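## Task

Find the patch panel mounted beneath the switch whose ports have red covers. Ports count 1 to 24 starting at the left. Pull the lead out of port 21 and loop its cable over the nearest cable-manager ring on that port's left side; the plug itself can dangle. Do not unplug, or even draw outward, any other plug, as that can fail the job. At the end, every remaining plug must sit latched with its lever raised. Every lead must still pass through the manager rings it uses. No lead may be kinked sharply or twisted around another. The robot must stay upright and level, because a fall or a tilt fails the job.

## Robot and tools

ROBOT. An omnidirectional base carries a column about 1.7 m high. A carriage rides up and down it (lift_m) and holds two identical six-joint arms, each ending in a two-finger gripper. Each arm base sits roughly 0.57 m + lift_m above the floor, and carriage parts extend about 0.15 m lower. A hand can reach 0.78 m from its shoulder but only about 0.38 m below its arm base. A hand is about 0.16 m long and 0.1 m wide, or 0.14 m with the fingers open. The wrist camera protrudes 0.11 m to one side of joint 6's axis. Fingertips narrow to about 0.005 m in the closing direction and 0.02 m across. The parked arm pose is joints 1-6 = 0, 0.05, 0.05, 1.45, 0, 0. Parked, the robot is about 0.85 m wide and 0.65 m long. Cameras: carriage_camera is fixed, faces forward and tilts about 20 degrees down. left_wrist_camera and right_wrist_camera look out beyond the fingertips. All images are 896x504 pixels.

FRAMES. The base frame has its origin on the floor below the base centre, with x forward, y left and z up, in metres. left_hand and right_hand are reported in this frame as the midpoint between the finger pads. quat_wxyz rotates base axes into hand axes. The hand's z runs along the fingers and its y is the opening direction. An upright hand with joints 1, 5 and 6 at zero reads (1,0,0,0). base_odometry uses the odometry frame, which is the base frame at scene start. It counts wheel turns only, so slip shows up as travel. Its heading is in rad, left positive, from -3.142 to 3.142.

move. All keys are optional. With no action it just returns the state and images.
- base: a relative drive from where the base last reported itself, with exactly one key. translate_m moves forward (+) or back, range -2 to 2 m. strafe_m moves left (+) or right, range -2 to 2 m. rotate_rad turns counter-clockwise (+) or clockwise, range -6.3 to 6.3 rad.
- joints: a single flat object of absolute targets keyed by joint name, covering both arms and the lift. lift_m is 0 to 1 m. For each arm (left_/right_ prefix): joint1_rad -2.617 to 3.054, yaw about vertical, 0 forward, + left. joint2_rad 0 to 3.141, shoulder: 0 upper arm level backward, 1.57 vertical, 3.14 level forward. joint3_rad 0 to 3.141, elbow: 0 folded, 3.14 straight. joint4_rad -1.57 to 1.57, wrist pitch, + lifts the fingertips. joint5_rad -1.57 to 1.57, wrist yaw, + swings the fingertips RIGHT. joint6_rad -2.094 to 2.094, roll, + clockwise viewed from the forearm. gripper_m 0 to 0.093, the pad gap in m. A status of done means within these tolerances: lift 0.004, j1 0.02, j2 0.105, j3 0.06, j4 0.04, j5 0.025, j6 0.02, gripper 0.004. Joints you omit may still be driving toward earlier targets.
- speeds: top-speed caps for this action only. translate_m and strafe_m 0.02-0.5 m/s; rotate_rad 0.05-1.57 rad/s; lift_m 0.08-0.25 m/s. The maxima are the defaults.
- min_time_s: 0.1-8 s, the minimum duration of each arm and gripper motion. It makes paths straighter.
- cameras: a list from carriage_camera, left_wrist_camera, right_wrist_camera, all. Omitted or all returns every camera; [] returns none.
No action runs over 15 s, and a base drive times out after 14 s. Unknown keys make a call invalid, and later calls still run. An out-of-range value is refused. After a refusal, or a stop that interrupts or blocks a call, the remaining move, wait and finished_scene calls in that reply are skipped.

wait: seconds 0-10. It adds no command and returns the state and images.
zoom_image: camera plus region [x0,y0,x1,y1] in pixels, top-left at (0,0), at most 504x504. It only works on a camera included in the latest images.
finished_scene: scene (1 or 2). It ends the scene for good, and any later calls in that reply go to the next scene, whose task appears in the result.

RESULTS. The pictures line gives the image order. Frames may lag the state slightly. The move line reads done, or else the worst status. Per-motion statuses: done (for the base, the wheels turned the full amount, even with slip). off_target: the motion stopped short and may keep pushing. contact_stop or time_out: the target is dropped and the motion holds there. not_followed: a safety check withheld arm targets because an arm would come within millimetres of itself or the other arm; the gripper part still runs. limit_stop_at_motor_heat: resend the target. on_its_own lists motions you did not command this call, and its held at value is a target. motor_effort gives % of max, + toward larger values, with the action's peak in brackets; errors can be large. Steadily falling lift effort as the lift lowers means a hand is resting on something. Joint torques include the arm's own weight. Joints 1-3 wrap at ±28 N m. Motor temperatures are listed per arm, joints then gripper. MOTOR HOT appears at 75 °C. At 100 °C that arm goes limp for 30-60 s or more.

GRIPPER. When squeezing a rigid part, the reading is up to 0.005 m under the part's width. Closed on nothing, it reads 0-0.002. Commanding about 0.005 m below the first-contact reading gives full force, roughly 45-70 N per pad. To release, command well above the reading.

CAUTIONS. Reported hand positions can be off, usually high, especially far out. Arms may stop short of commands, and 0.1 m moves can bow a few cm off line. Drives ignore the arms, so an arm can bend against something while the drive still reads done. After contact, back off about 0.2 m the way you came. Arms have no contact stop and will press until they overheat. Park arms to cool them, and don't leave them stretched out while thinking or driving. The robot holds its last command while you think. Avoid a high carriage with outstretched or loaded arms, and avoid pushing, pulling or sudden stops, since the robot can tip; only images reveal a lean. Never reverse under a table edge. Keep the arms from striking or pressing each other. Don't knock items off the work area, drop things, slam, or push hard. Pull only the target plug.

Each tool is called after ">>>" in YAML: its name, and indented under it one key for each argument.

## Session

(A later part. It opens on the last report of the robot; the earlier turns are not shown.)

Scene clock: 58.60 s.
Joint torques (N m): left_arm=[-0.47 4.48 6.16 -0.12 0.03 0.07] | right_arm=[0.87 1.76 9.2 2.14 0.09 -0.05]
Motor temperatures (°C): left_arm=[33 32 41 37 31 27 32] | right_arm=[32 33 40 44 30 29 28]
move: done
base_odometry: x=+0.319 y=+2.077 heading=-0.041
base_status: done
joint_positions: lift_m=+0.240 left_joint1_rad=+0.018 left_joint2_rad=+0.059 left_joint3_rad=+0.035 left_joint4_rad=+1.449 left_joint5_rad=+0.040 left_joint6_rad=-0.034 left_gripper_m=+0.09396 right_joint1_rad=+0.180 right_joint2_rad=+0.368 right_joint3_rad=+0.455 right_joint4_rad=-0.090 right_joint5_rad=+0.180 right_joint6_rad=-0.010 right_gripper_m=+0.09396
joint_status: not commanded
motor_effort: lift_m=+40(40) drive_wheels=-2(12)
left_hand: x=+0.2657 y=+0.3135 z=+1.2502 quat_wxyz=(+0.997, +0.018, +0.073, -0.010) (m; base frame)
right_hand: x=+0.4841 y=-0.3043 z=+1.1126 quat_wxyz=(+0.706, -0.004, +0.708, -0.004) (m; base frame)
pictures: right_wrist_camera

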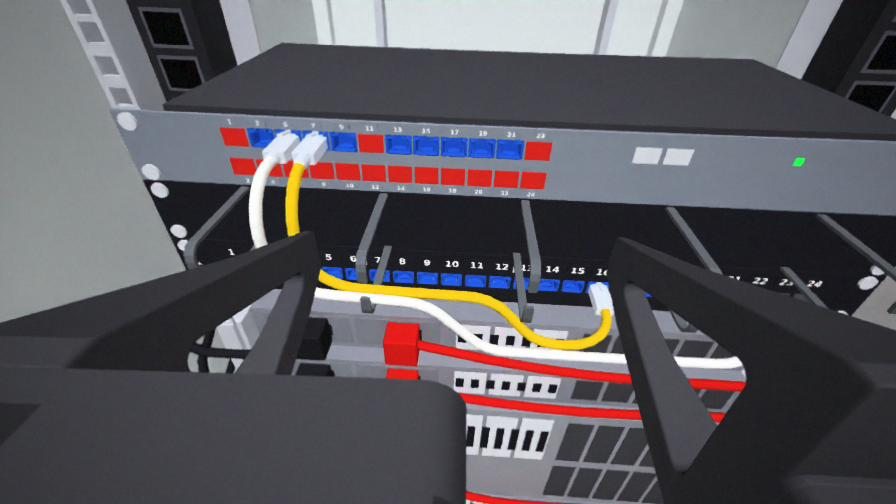

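>>> move:
  base: {"strafe_m": -0.16}
  speeds: {"strafe_m": 0.2}
  cameras: ["right_wrist_camera", "carriage_camera"]

>>> zoom_image:
  camera: "right_wrist_camera"
  region: [310, 250, 470, 375]

>>> zoom_image:
  camera: "right_wrist_camera"
  region: [440, 250, 600, 375]

>>> zoom_image:
  camera: "carriage_camera"
  region: [390, 220, 630, 320]

Scene clock: 70.40 s.
Joint torques (N m): left_arm=[-0.57 4.42 6.09 -0.11 0.03 0.06] | right_arm=[0.87 1.76 9.22 2.15 0.08 -0.04]
Motor temperatures (°C): left_arm=[33 32 41 37 31 27 32] | right_arm=[32 32 41 45 29 29 28]
move: done
base_odometry: x=+0.313 y=+1.918 heading=-0.040
base_status: done
joint_positions: lift_m=+0.240 left_joint1_rad=+0.018 left_joint2_rad=+0.059 left_joint3_rad=+0.035 left_joint4_rad=+1.449 left_joint5_rad=+0.040 left_joint6_rad=-0.034 left_gripper_m=+0.09396 right_joint1_rad=+0.180 right_joint2_rad=+0.368 right_joint3_rad=+0.455 right_joint4_rad=-0.090 right_joint5_rad=+0.181 right_joint6_rad=-0.010 right_gripper_m=+0.09396
joint_status: not commanded
motor_effort: lift_m=+40(41) drive_wheels=-3(12)
left_hand: x=+0.2657 y=+0.3135 z=+1.2502 quat_wxyz=(+0.997, +0.018, +0.073, -0.010) (m; base frame)
right_hand: x=+0.4841 y=-0.3045 z=+1.1126 quat_wxyz=(+0.706, -0.003, +0.708, -0.004) (m; base frame)
pictures: carriage_camera, right_wrist_camera

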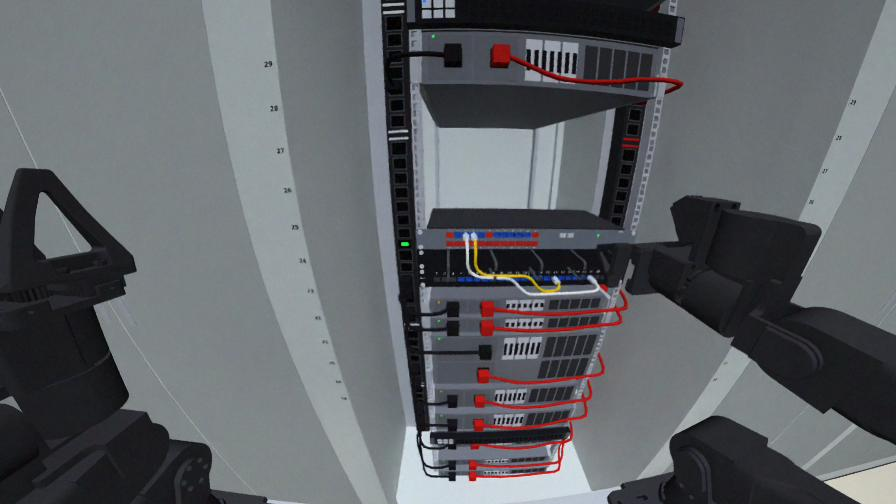

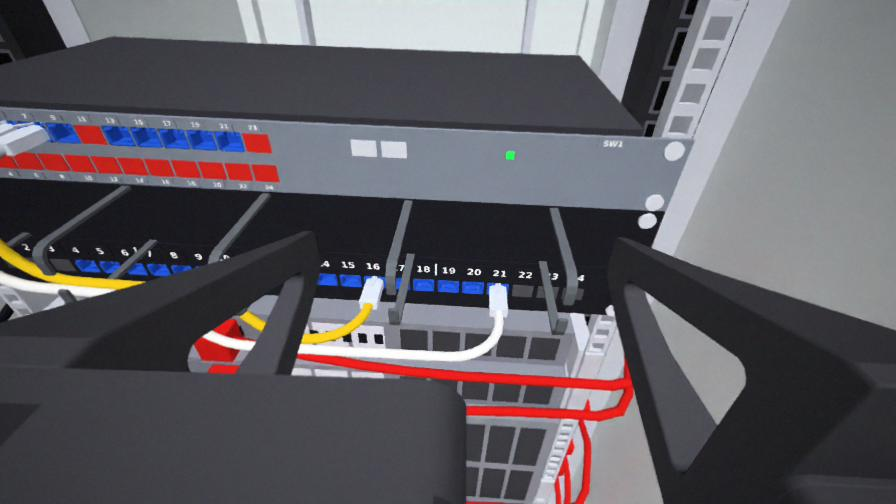

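Scaled by 3.150 from the camera's 896x504 image, which has a finer 1280x720 frame.

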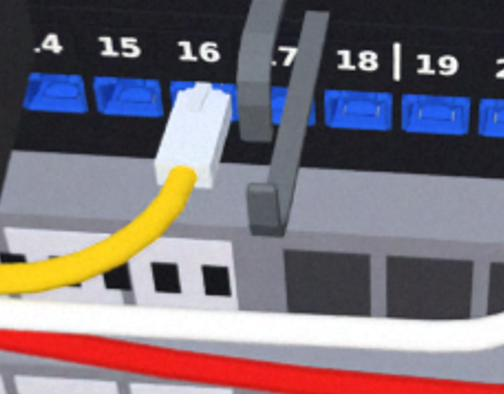

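Scaled by 3.150 from the camera's 896x504 image, which has a finer 1280x720 frame.

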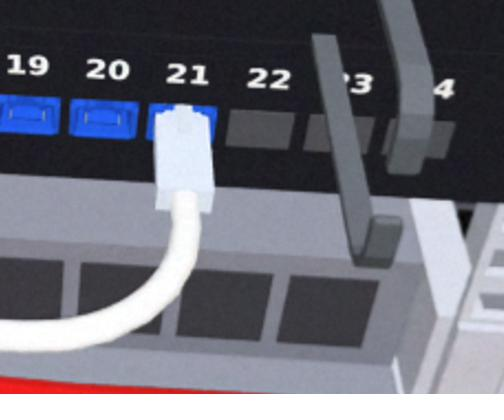

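Scaled by 2.100 from the camera's 896x504 image, which has a finer 1280x720 frame.

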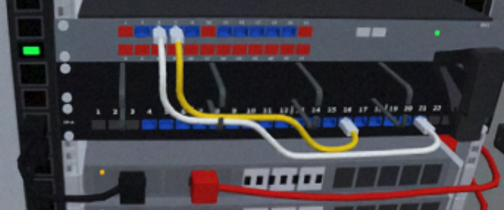

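>>> move:
  joints: {"lift_m": 0.19}
  speeds: {"lift_m": 0.1}
  cameras: ["right_wrist_camera"]

>>> zoom_image:
  camera: "right_wrist_camera"
  region: [310, 190, 470, 315]

>>> zoom_image:
  camera: "right_wrist_camera"
  region: [440, 190, 600, 315]

Scene clock: 71.73 s.
Joint torques (N m): left_arm=[-0.58 4.53 6.24 -0.09 0.04 0.06] | right_arm=[0.88 1.68 9.03 2.2 0.08 -0.05]
Motor temperatures (°C): left_arm=[33 32 41 36 31 27 32] | right_arm=[32 32 41 45 29 29 28]
move: done
base_odometry: x=+0.313 y=+1.918 heading=-0.040
base_status: not commanded
joint_positions: lift_m=+0.190 left_joint1_rad=+0.018 left_joint2_rad=+0.059 left_joint3_rad=+0.035 left_joint4_rad=+1.449 left_joint5_rad=+0.040 left_joint6_rad=-0.034 left_gripper_m=+0.09396 right_joint1_rad=+0.180 right_joint2_rad=+0.369 right_joint3_rad=+0.457 right_joint4_rad=-0.094 right_joint5_rad=+0.181 right_joint6_rad=-0.010 right_gripper_m=+0.09396
joint_status: all done
motor_effort: lift_m=+40(41) drive_wheels=+2(4)
left_hand: x=+0.2657 y=+0.3135 z=+1.2002 quat_wxyz=(+0.997, +0.018, +0.073, -0.010) (m; base frame)
right_hand: x=+0.4840 y=-0.3045 z=+1.0627 quat_wxyz=(+0.705, -0.003, +0.709, -0.004) (m; base frame)
pictures: right_wrist_camera

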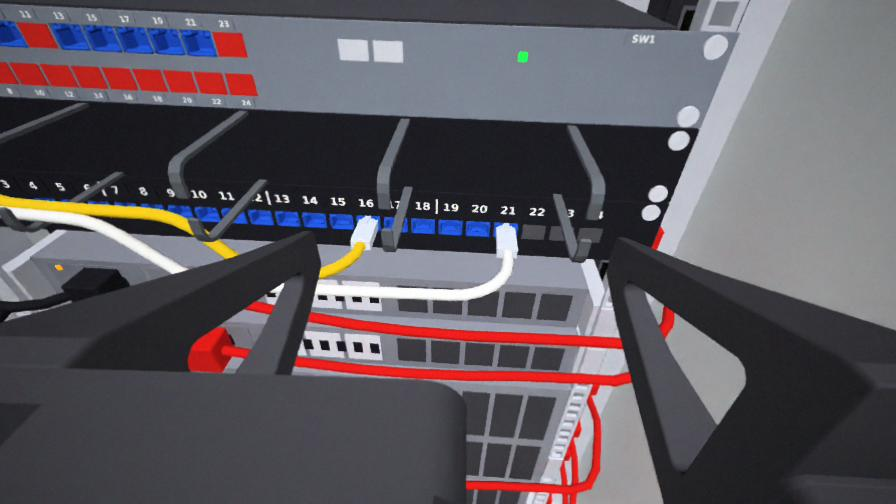

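Scaled by 3.150 from the camera's 896x504 image, which has a finer 1280x720 frame.

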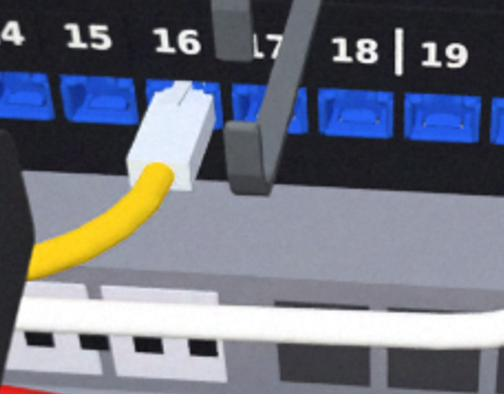

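Scaled by 3.150 from the camera's 896x504 image, which has a finer 1280x720 frame.

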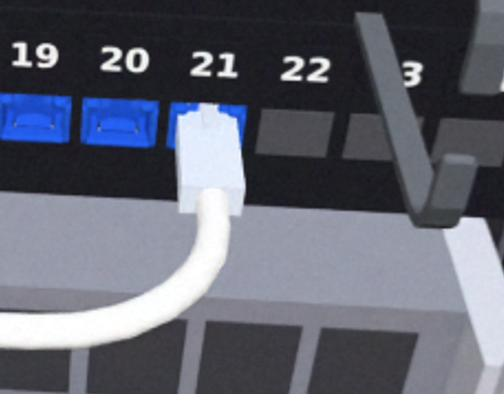

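>>> zoom_image:
  camera: "right_wrist_camera"
  region: [230, 210, 350, 390]

>>> zoom_image:
  camera: "right_wrist_camera"
  region: [580, 210, 780, 504]

Scaled by 2.800 from the camera's 896x504 image, which has a finer 1280x720 frame.

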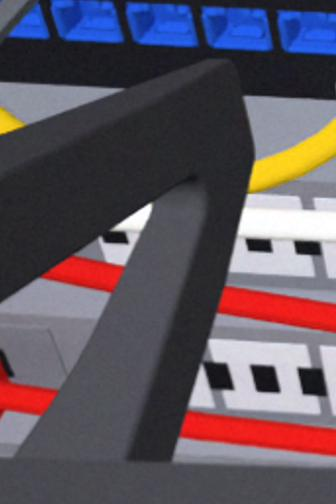

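Scaled by 1.714 from the camera's 896x504 image, which has a finer 1280x720 frame.

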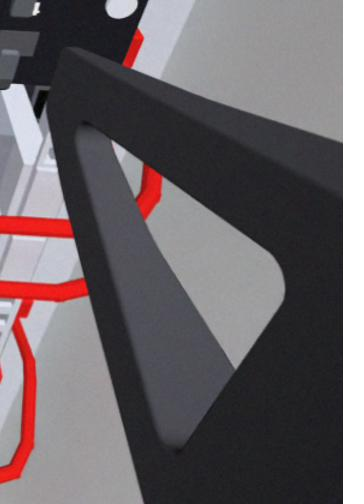

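>>> move:
  joints: {"right_joint1_rad": -0.112, "right_joint2_rad": 0.237, "right_joint3_rad": 0.182, "right_joint4_rad": 0.055, "right_joint5_rad": -0.112, "right_joint6_rad": 1.57, "right_gripper_m": 0.04}
  min_time_s: 2.5
  cameras: ["right_wrist_camera", "carriage_camera"]

>>> zoom_image:
  camera: "right_wrist_camera"
  region: [250, 150, 650, 450]

>>> zoom_image:
  camera: "carriage_camera"
  region: [480, 200, 780, 370]

Scene clock: 86.10 s.
Joint torques (N m): left_arm=[-0.5 4.59 6.12 -0.12 0.05 0.05] | right_arm=[-0.5 0.77 7.01 2.33 -0.06 -0.11]
Motor temperatures (°C): left_arm=[32 32 42 36 31 27 31] | right_arm=[31 32 43 46 29 29 28]
move: done
base_odometry: x=+0.313 y=+1.918 heading=-0.040
base_status: not commanded
joint_positions: lift_m=+0.190 left_joint1_rad=+0.018 left_joint2_rad=+0.059 left_joint3_rad=+0.035 left_joint4_rad=+1.449 left_joint5_rad=+0.040 left_joint6_rad=-0.034 left_gripper_m=+0.09396 right_joint1_rad=-0.105 right_joint2_rad=+0.244 right_joint3_rad=+0.195 right_joint4_rad=+0.049 right_joint5_rad=-0.102 right_joint6_rad=+1.556 right_gripper_m=+0.04008
joint_status: all done
motor_effort: lift_m=+40(40) drive_wheels=+1(3)
left_hand: x=+0.2657 y=+0.3135 z=+1.2002 quat_wxyz=(+0.997, +0.018, +0.073, -0.010) (m; base frame)
right_hand: x=+0.4839 y=-0.3293 z=+0.9992 quat_wxyz=(+0.505, +0.497, +0.503, +0.495) (m; base frame)
pictures: carriage_camera, right_wrist_camera

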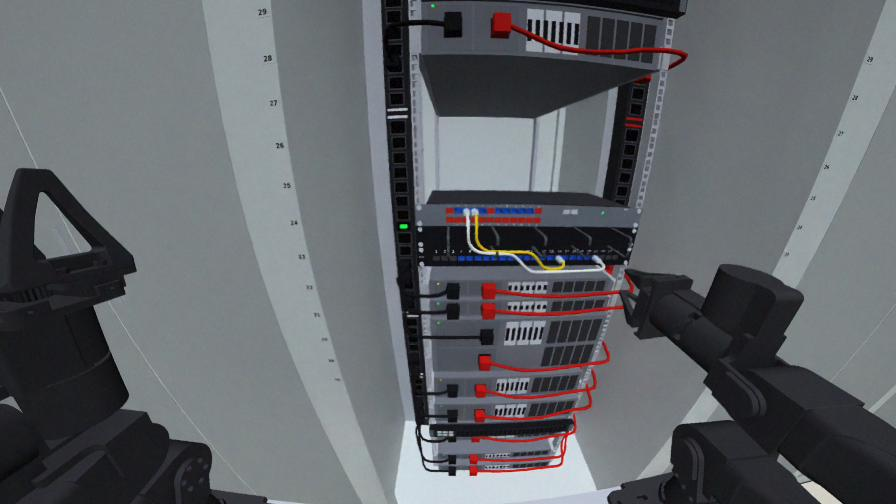

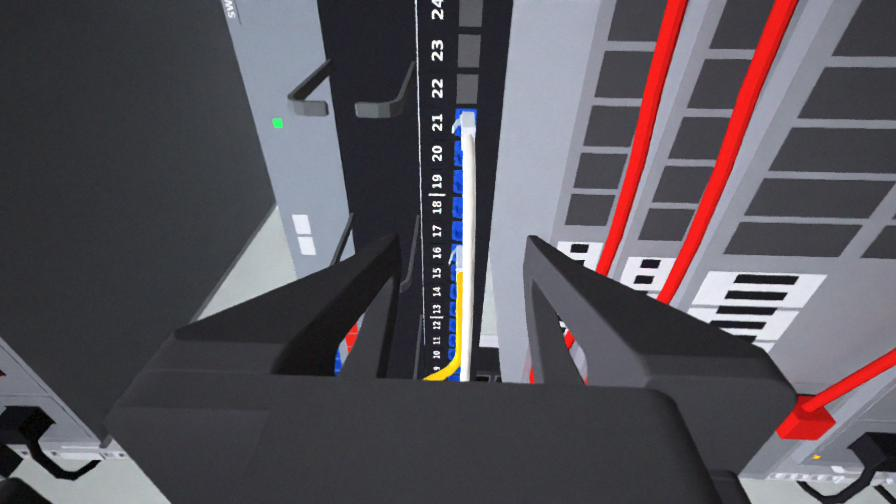

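Scaled by 1.260 from the camera's 896x504 image, which has a finer 1280x720 frame.

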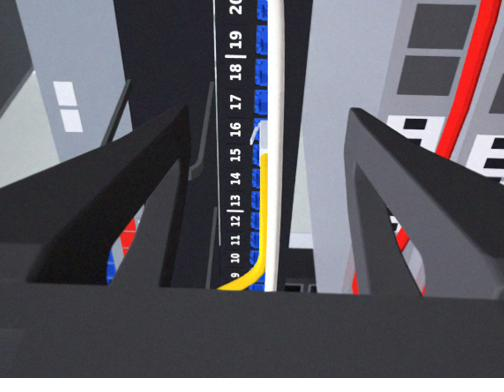

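Scaled by 1.680 from the camera's 896x504 image, which has a finer 1280x720 frame.

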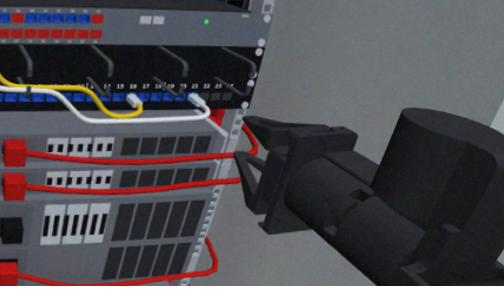

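>>> zoom_image:
  camera: "right_wrist_camera"
  region: [420, 80, 520, 180]

>>> zoom_image:
  camera: "right_wrist_camera"
  region: [380, 210, 540, 370]

Scaled by 5.040 from the camera's 896x504 image, which has a finer 1280x720 frame.

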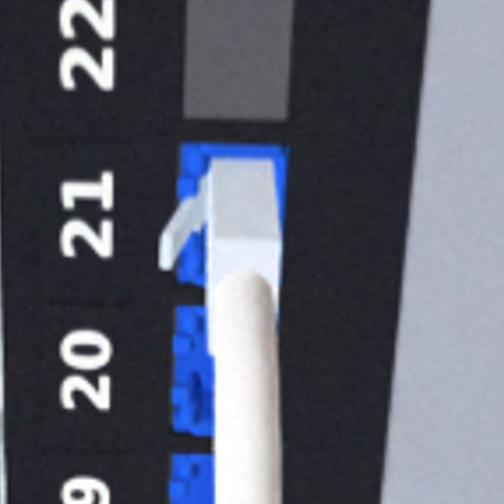

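Scaled by 3.150 from the camera's 896x504 image, which has a finer 1280x720 frame.

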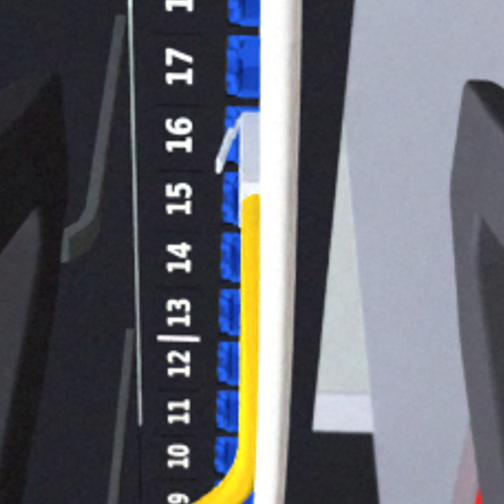

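>>> move:
  joints: {"right_joint1_rad": -0.067, "right_joint2_rad": 0.660, "right_joint3_rad": 0.222, "right_joint4_rad": 0.456, "right_joint5_rad": -0.065, "right_joint6_rad": 1.585}
  min_time_s: 2.0
  cameras: ["right_wrist_camera", "carriage_camera"]

>>> zoom_image:
  camera: "right_wrist_camera"
  region: [370, 130, 570, 330]

>>> zoom_image:
  camera: "carriage_camera"
  region: [520, 200, 720, 350]

Scene clock: 90.73 s.
Joint torques (N m): left_arm=[-0.53 4.6 6.19 -0.1 0 0.08] | right_arm=[0.88 0.13 10.36 2.33 0.12 -0.11]
Motor temperatures (°C): left_arm=[32 32 42 36 31 27 31] | right_arm=[31 32 43 46 29 29 28]
move: done
base_odometry: x=+0.313 y=+1.918 heading=-0.040
base_status: not commanded
joint_positions: lift_m=+0.190 left_joint1_rad=+0.018 left_joint2_rad=+0.059 left_joint3_rad=+0.035 left_joint4_rad=+1.449 left_joint5_rad=+0.040 left_joint6_rad=-0.034 left_gripper_m=+0.09396 right_joint1_rad=-0.074 right_joint2_rad=+0.655 right_joint3_rad=+0.195 right_joint4_rad=+0.449 right_joint5_rad=-0.075 right_joint6_rad=+1.573 right_gripper_m=+0.04008
joint_status: all done
motor_effort: lift_m=+40(41) drive_wheels=+2(3)
left_hand: x=+0.2657 y=+0.3135 z=+1.2002 quat_wxyz=(+0.997, +0.018, +0.073, -0.010) (m; base frame)
right_hand: x=+0.5293 y=-0.3293 z=+0.9908 quat_wxyz=(+0.497, +0.503, +0.502, +0.498) (m; base frame)
pictures: carriage_camera, right_wrist_camera

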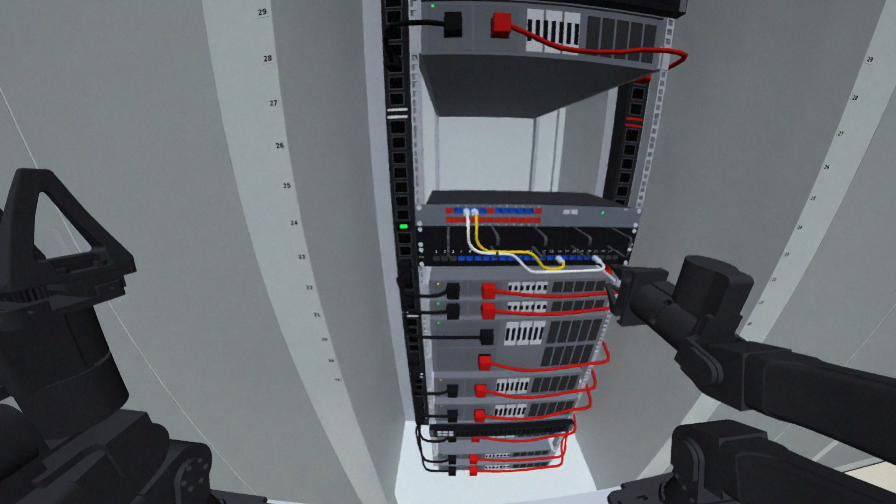

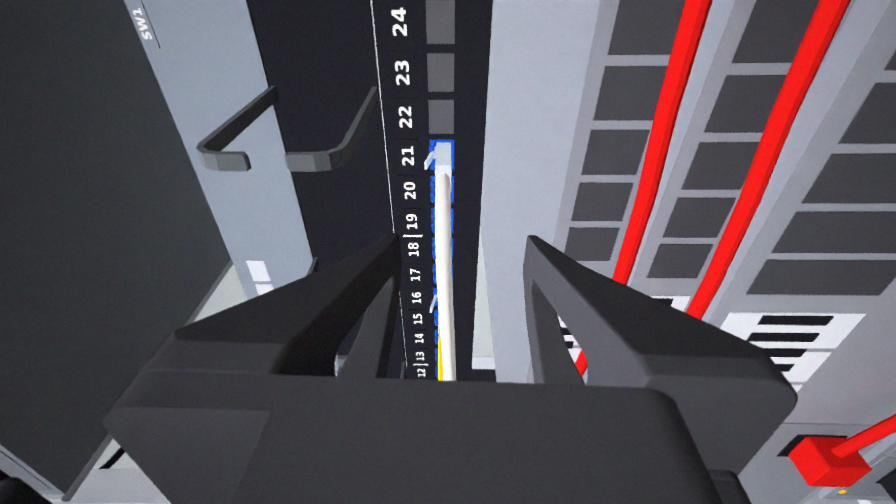

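Scaled by 2.520 from the camera's 896x504 image, which has a finer 1280x720 frame.

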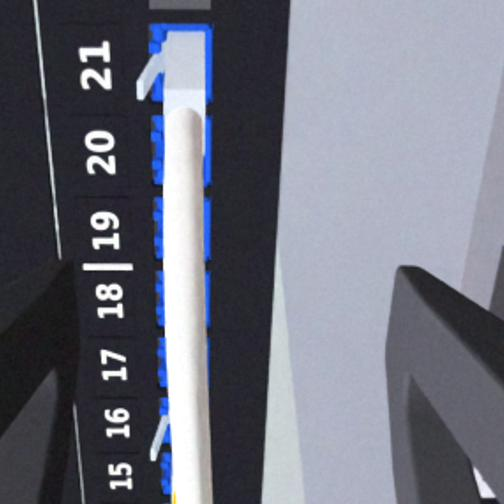

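Scaled by 2.520 from the camera's 896x504 image, which has a finer 1280x720 frame.

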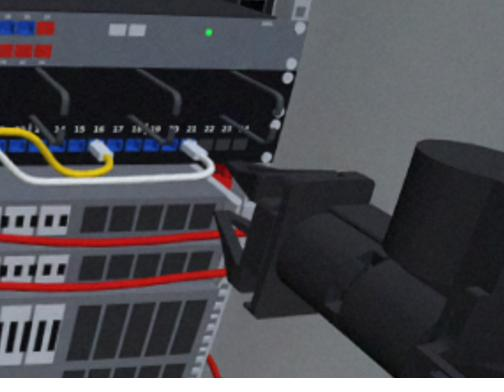

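>>> move:
  joints: {"right_joint1_rad": -0.111, "right_joint2_rad": 0.639, "right_joint3_rad": 0.254, "right_joint4_rad": 0.407, "right_joint5_rad": -0.113, "right_joint6_rad": 1.585}
  min_time_s: 1.5
  cameras: ["right_wrist_camera"]

>>> zoom_image:
  camera: "right_wrist_camera"
  region: [370, 130, 570, 330]

Scene clock: 95.60 s.
Joint torques (N m): left_arm=[-0.55 4.49 6.34 -0.11 0.02 0.06] | right_arm=[-0.49 -0.85 10.29 2.03 -0.07 -0.12]
Motor temperatures (°C): left_arm=[32 32 42 36 31 27 31] | right_arm=[31 32 44 46 29 29 28]
move: done
base_odometry: x=+0.313 y=+1.918 heading=-0.040
base_status: not commanded
joint_positions: lift_m=+0.190 left_joint1_rad=+0.018 left_joint2_rad=+0.059 left_joint3_rad=+0.035 left_joint4_rad=+1.449 left_joint5_rad=+0.040 left_joint6_rad=-0.034 left_gripper_m=+0.09396 right_joint1_rad=-0.104 right_joint2_rad=+0.644 right_joint3_rad=+0.228 right_joint4_rad=+0.426 right_joint5_rad=-0.103 right_joint6_rad=+1.573 right_gripper_m=+0.04008
joint_status: all done
motor_effort: lift_m=+40(41) drive_wheels=+2(3)
left_hand: x=+0.2657 y=+0.3135 z=+1.2002 quat_wxyz=(+0.997, +0.018, +0.073, -0.010) (m; base frame)
right_hand: x=+0.5295 y=-0.3335 z=+1.0044 quat_wxyz=(+0.502, +0.498, +0.497, +0.503) (m; base frame)
pictures: right_wrist_camera

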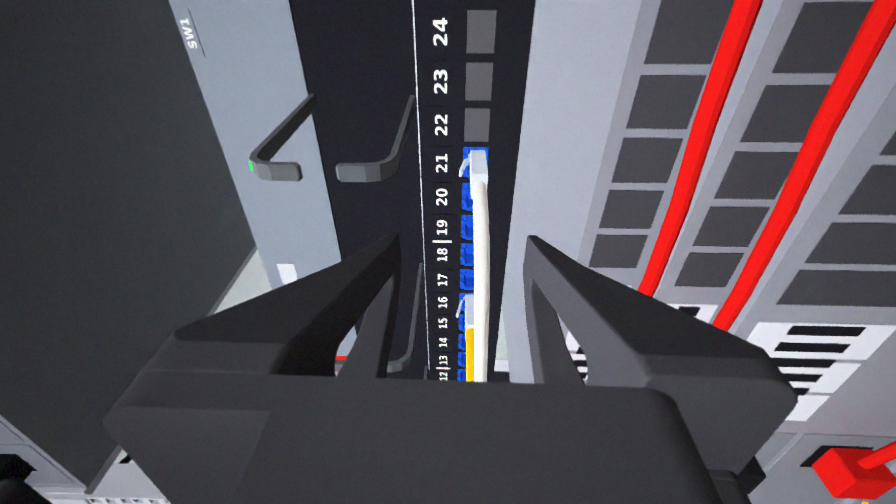

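Scaled by 2.520 from the camera's 896x504 image, which has a finer 1280x720 frame.

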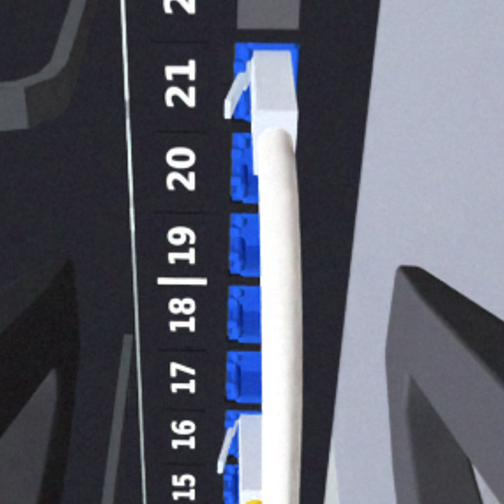

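>>> move:
  joints: {"right_joint1_rad": -0.078, "right_joint2_rad": 0.887, "right_joint3_rad": 0.303, "right_joint4_rad": 0.612, "right_joint5_rad": -0.076, "right_joint6_rad": 1.585}
  min_time_s: 1.5
  cameras: ["right_wrist_camera"]

>>> zoom_image:
  camera: "right_wrist_camera"
  region: [370, 130, 570, 330]

Scene clock: 99.00 s.
Joint torques (N m): left_arm=[-0.57 4.41 6.24 -0.11 0.01 0.07] | right_arm=[0.88 -1.01 9.94 2.33 0.13 -0.12]
Motor temperatures (°C): left_arm=[32 32 42 36 31 27 31] | right_arm=[31 32 45 46 29 29 28]
move: done
base_odometry: x=+0.313 y=+1.918 heading=-0.040
base_status: not commanded
joint_positions: lift_m=+0.190 left_joint1_rad=+0.018 left_joint2_rad=+0.059 left_joint3_rad=+0.035 left_joint4_rad=+1.449 left_joint5_rad=+0.040 left_joint6_rad=-0.034 left_gripper_m=+0.09396 right_joint1_rad=-0.085 right_joint2_rad=+0.880 right_joint3_rad=+0.278 right_joint4_rad=+0.605 right_joint5_rad=-0.086 right_joint6_rad=+1.573 right_gripper_m=+0.04008
joint_status: all done
motor_effort: lift_m=+40(41) drive_wheels=+1(3)
left_hand: x=+0.2657 y=+0.3135 z=+1.2002 quat_wxyz=(+0.997, +0.018, +0.073, -0.010) (m; base frame)
right_hand: x=+0.5601 y=-0.3334 z=+1.0023 quat_wxyz=(+0.500, +0.500, +0.499, +0.502) (m; base frame)
pictures: right_wrist_camera

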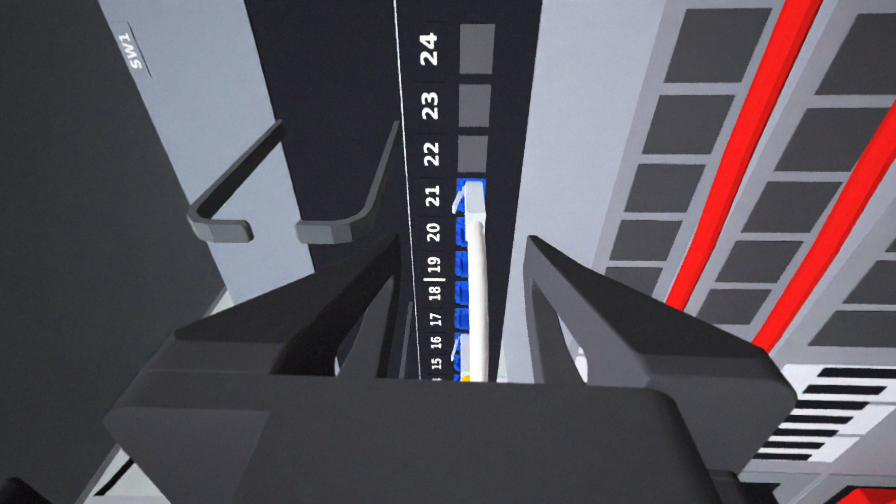

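Scaled by 2.520 from the camera's 896x504 image, which has a finer 1280x720 frame.

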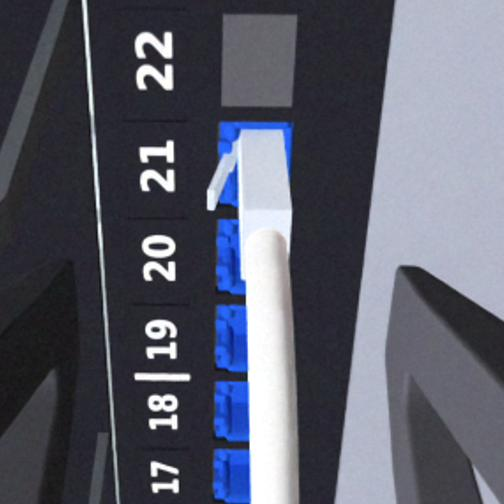

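>>> move:
  joints: {"right_gripper_m": 0.028}
  cameras: []

>>> move:
  joints: {"right_joint1_rad": -0.068, "right_joint2_rad": 1.043, "right_joint3_rad": 0.352, "right_joint4_rad": 0.716, "right_joint5_rad": -0.065, "right_joint6_rad": 1.585}
  min_time_s: 1.5
  cameras: ["right_wrist_camera", "carriage_camera"]

>>> zoom_image:
  camera: "right_wrist_camera"
  region: [370, 150, 570, 350]

>>> zoom_image:
  camera: "carriage_camera"
  region: [520, 200, 720, 350]

Scene clock: 101.60 s.
Joint torques (N m): left_arm=[-0.5 4.37 6.27 -0.06 0.06 0.04] | right_arm=[0.87 -1.01 9.94 2.32 0.11 -0.12]
Motor temperatures (°C): left_arm=[32 32 42 35 31 27 31] | right_arm=[31 32 45 46 29 29 28]
move: done
base_odometry: x=+0.313 y=+1.918 heading=-0.040
base_status: not commanded
joint_positions: lift_m=+0.190 left_joint1_rad=+0.018 left_joint2_rad=+0.059 left_joint3_rad=+0.035 left_joint4_rad=+1.449 left_joint5_rad=+0.040 left_joint6_rad=-0.034 left_gripper_m=+0.09396 right_joint1_rad=-0.085 right_joint2_rad=+0.880 right_joint3_rad=+0.278 right_joint4_rad=+0.607 right_joint5_rad=-0.085 right_joint6_rad=+1.573 right_gripper_m=+0.02809
joint_status: all done
motor_effort: lift_m=+41(41) drive_wheels=+2(3)
left_hand: x=+0.2657 y=+0.3135 z=+1.2002 quat_wxyz=(+0.997, +0.018, +0.073, -0.010) (m; base frame)
right_hand: x=+0.5601 y=-0.3335 z=+1.0028 quat_wxyz=(+0.501, +0.499, +0.498, +0.502) (m; base frame)
pictures: none
No camera images: "cameras" was empty.

Scene clock: 103.40 s.
Joint torques (N m): left_arm=[-0.59 4.45 6.2 -0.12 0.04 0.04] | right_arm=[0.57 -1.89 10.09 2.47 0.17 -0.13]
Motor temperatures (°C): left_arm=[32 32 42 35 31 27 31] | right_arm=[31 32 46 46 29 29 28]
move: done
base_odometry: x=+0.313 y=+1.918 heading=-0.040
base_status: not commanded
joint_positions: lift_m=+0.190 left_joint1_rad=+0.018 left_joint2_rad=+0.059 left_joint3_rad=+0.035 left_joint4_rad=+1.449 left_joint5_rad=+0.040 left_joint6_rad=-0.034 left_gripper_m=+0.09396 right_joint1_rad=-0.072 right_joint2_rad=+1.035 right_joint3_rad=+0.322 right_joint4_rad=+0.699 right_joint5_rad=-0.079 right_joint6_rad=+1.573 right_gripper_m=+0.02808
joint_status: all done
motor_effort: lift_m=+40(41) drive_wheels=+1(4)
left_hand: x=+0.2657 y=+0.3135 z=+1.2002 quat_wxyz=(+0.997, +0.018, +0.073, -0.010) (m; base frame)
right_hand: x=+0.5823 y=-0.3317 z=+0.9961 quat_wxyz=(+0.494, +0.503, +0.505, +0.499) (m; base frame)
pictures: carriage_camera, right_wrist_camera

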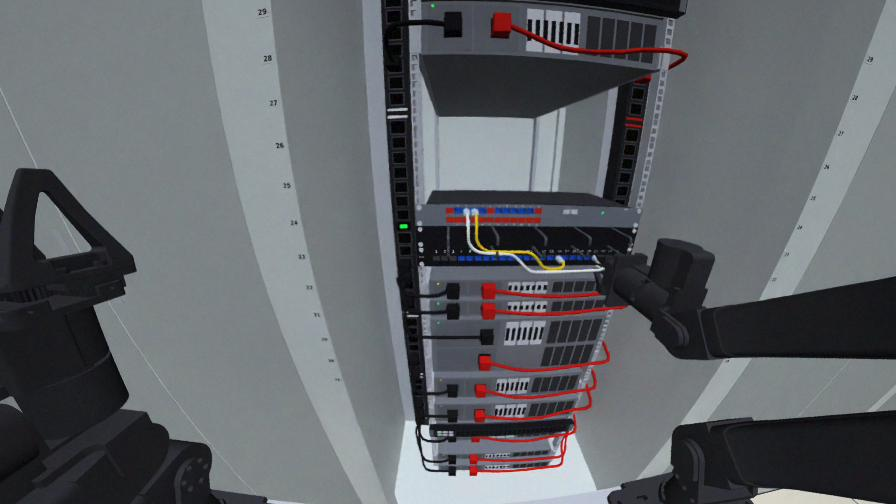

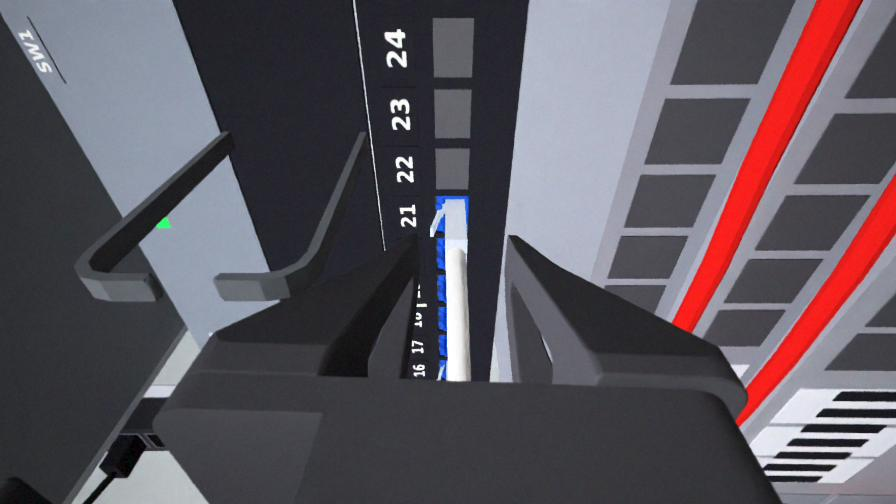

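Scaled by 2.520 from the camera's 896x504 image, which has a finer 1280x720 frame.

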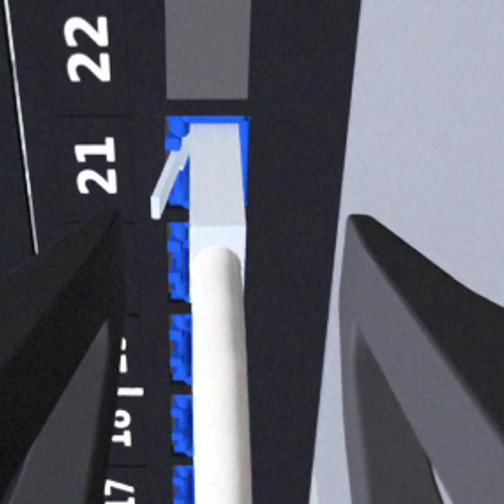

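Scaled by 2.520 from the camera's 896x504 image, which has a finer 1280x720 frame.

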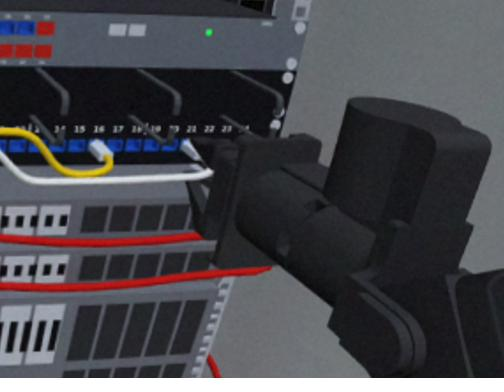

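>>> move:
  joints: {"right_joint1_rad": -0.068, "right_joint2_rad": 1.087, "right_joint3_rad": 0.372, "right_joint4_rad": 0.748, "right_joint5_rad": -0.060, "right_joint6_rad": 1.585}
  min_time_s: 1.2
  cameras: ["right_wrist_camera"]

>>> zoom_image:
  camera: "right_wrist_camera"
  region: [370, 150, 570, 350]

Scene clock: 105.80 s.
Joint torques (N m): left_arm=[-0.46 4.68 6.23 -0.12 0.04 0.07] | right_arm=[0.29 -1.78 10.86 2.62 0.22 -0.13]
Motor temperatures (°C): left_arm=[32 32 42 35 31 27 31] | right_arm=[31 32 46 46 29 29 28]
move: done
base_odometry: x=+0.313 y=+1.918 heading=-0.040
base_status: not commanded
joint_positions: lift_m=+0.190 left_joint1_rad=+0.018 left_joint2_rad=+0.059 left_joint3_rad=+0.035 left_joint4_rad=+1.449 left_joint5_rad=+0.040 left_joint6_rad=-0.034 left_gripper_m=+0.09396 right_joint1_rad=-0.069 right_joint2_rad=+1.076 right_joint3_rad=+0.332 right_joint4_rad=+0.719 right_joint5_rad=-0.079 right_joint6_rad=+1.573 right_gripper_m=+0.02807
joint_status: all done
motor_effort: lift_m=+40(41) drive_wheels=+2(4)
left_hand: x=+0.2657 y=+0.3135 z=+1.2002 quat_wxyz=(+0.997, +0.018, +0.073, -0.010) (m; base frame)
right_hand: x=+0.5879 y=-0.3311 z=+0.9921 quat_wxyz=(+0.490, +0.505, +0.507, +0.498) (m; base frame)
pictures: right_wrist_camera

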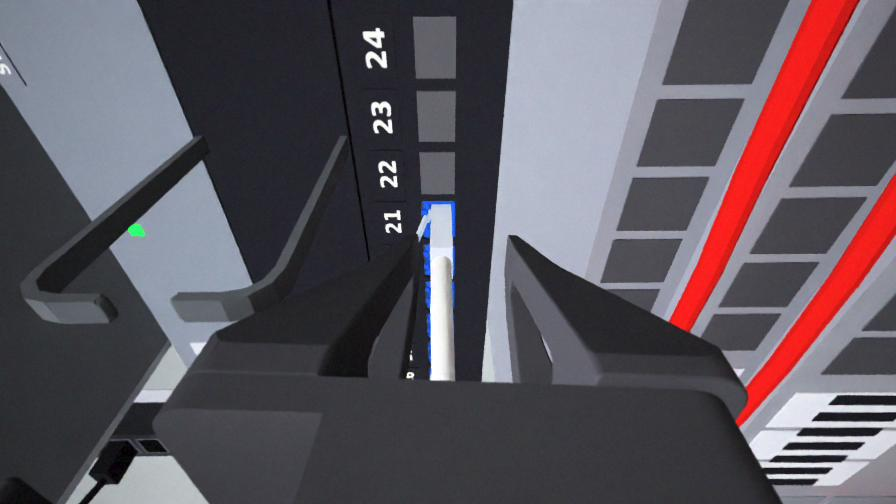

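Scaled by 2.520 from the camera's 896x504 image, which has a finer 1280x720 frame.

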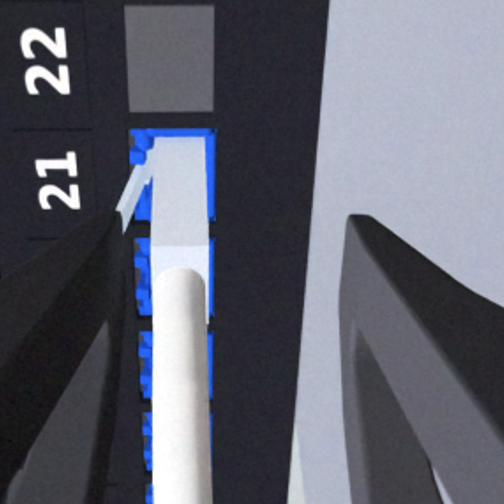

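>>> move:
  joints: {"lift_m": 0.199}
  speeds: {"lift_m": 0.08}
  cameras: ["right_wrist_camera"]

>>> zoom_image:
  camera: "right_wrist_camera"
  region: [370, 150, 570, 350]

Scene clock: 107.50 s.
Joint torques (N m): left_arm=[-0.58 4.42 6.23 -0.09 0.06 0.04] | right_arm=[0.05 -2.37 10.89 3.02 0.22 -0.16]
Motor temperatures (°C): left_arm=[32 32 42 35 31 27 31] | right_arm=[31 32 46 46 29 29 28]
move: done
base_odometry: x=+0.313 y=+1.918 heading=-0.040
base_status: not commanded
joint_positions: lift_m=+0.199 left_joint1_rad=+0.018 left_joint2_rad=+0.059 left_joint3_rad=+0.035 left_joint4_rad=+1.449 left_joint5_rad=+0.040 left_joint6_rad=-0.034 left_gripper_m=+0.09396 right_joint1_rad=-0.067 right_joint2_rad=+1.082 right_joint3_rad=+0.332 right_joint4_rad=+0.689 right_joint5_rad=-0.080 right_joint6_rad=+1.577 right_gripper_m=+0.02802
joint_status: all done
motor_effort: lift_m=+39(47) drive_wheels=+3(3)
left_hand: x=+0.2657 y=+0.3135 z=+1.2093 quat_wxyz=(+0.997, +0.018, +0.073, -0.010) (m; base frame)
right_hand: x=+0.5882 y=-0.3301 z=+0.9917 quat_wxyz=(+0.479, +0.514, +0.516, +0.491) (m; base frame)
pictures: right_wrist_camera

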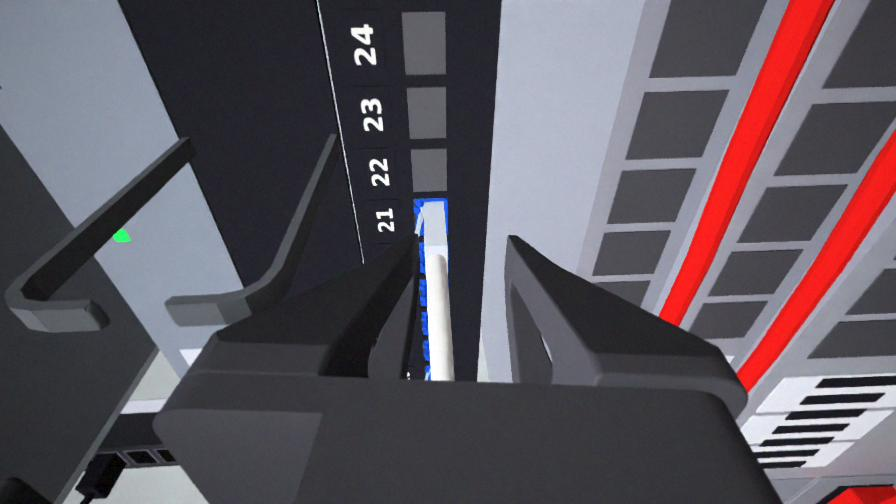

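Scaled by 2.520 from the camera's 896x504 image, which has a finer 1280x720 frame.

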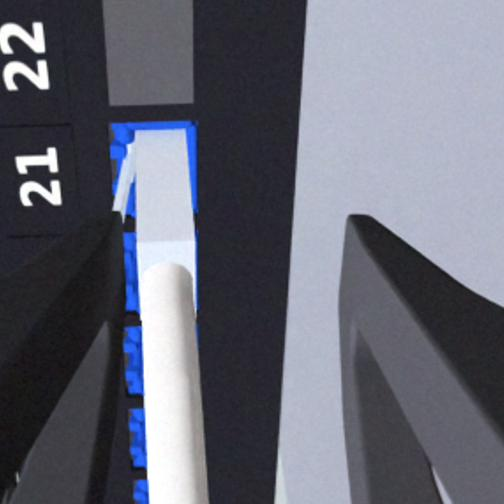

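>>> zoom_image:
  camera: "right_wrist_camera"
  region: [0, 100, 420, 420]

>>> move:
  cameras: ["carriage_camera", "left_wrist_camera"]

>>> zoom_image:
  camera: "carriage_camera"
  region: [540, 200, 720, 340]

Scaled by 1.200 from the camera's 896x504 image, which has a finer 1280x720 frame.

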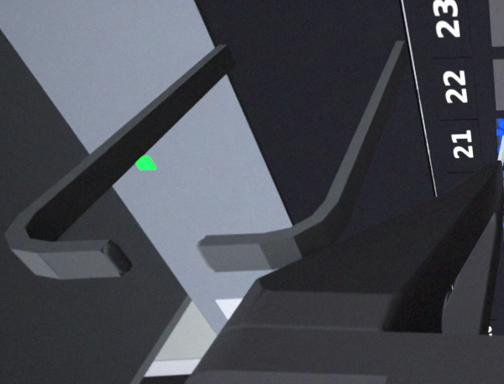

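Scene clock: 108.43 s.
Joint torques (N m): left_arm=[-0.65 4.53 6.34 -0.1 0.07 0.05] | right_arm=[0.05 -2.35 10.84 2.99 0.21 -0.16]
Motor temperatures (°C): left_arm=[32 32 42 35 31 27 31] | right_arm=[31 32 46 47 29 29 28]
base_odometry: x=+0.313 y=+1.918 heading=-0.040
base_status: not commanded
joint_positions: lift_m=+0.199 left_joint1_rad=+0.018 left_joint2_rad=+0.059 left_joint3_rad=+0.035 left_joint4_rad=+1.449 left_joint5_rad=+0.040 left_joint6_rad=-0.034 left_gripper_m=+0.09396 right_joint1_rad=-0.067 right_joint2_rad=+1.082 right_joint3_rad=+0.332 right_joint4_rad=+0.689 right_joint5_rad=-0.080 right_joint6_rad=+1.577 right_gripper_m=+0.02802
joint_status: all done
motor_effort: lift_m=+39(47) drive_wheels=+2(3)
left_hand: x=+0.2657 y=+0.3135 z=+1.2093 quat_wxyz=(+0.997, +0.018, +0.073, -0.010) (m; base frame)
right_hand: x=+0.5882 y=-0.3301 z=+0.9917 quat_wxyz=(+0.479, +0.514, +0.516, +0.491) (m; base frame)
pictures: carriage_camera, left_wrist_camera

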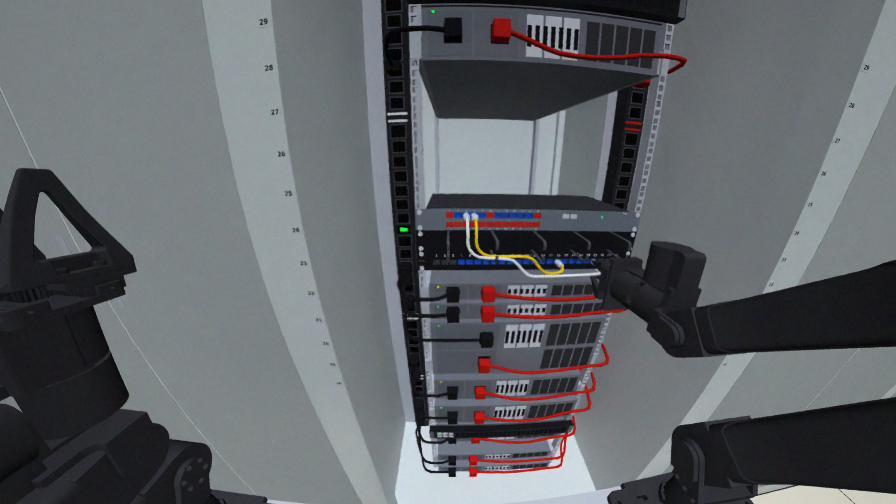

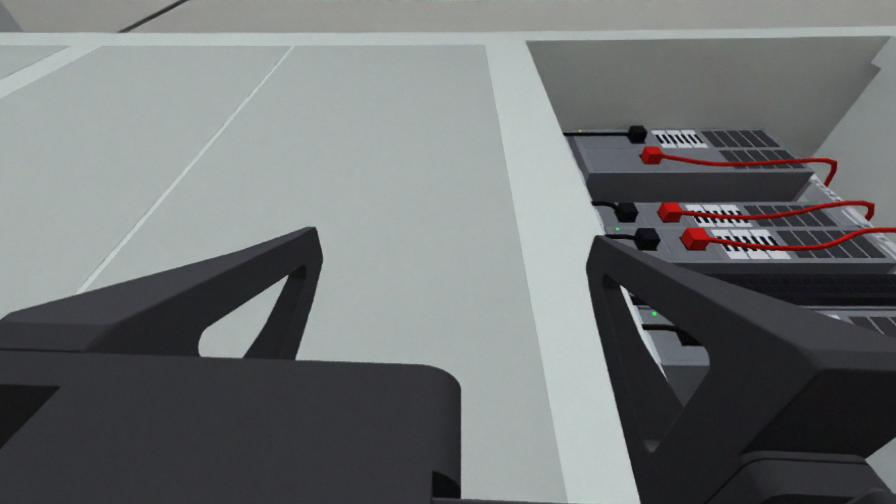

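Scaled by 2.800 from the camera's 896x504 image, which has a finer 1280x720 frame.

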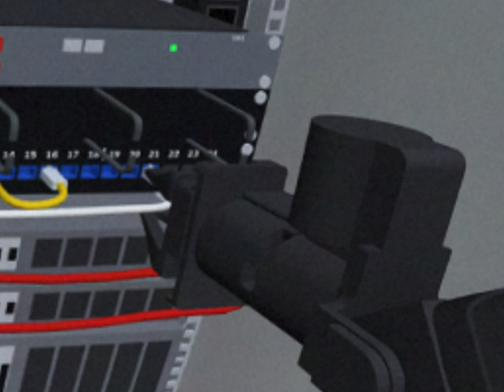

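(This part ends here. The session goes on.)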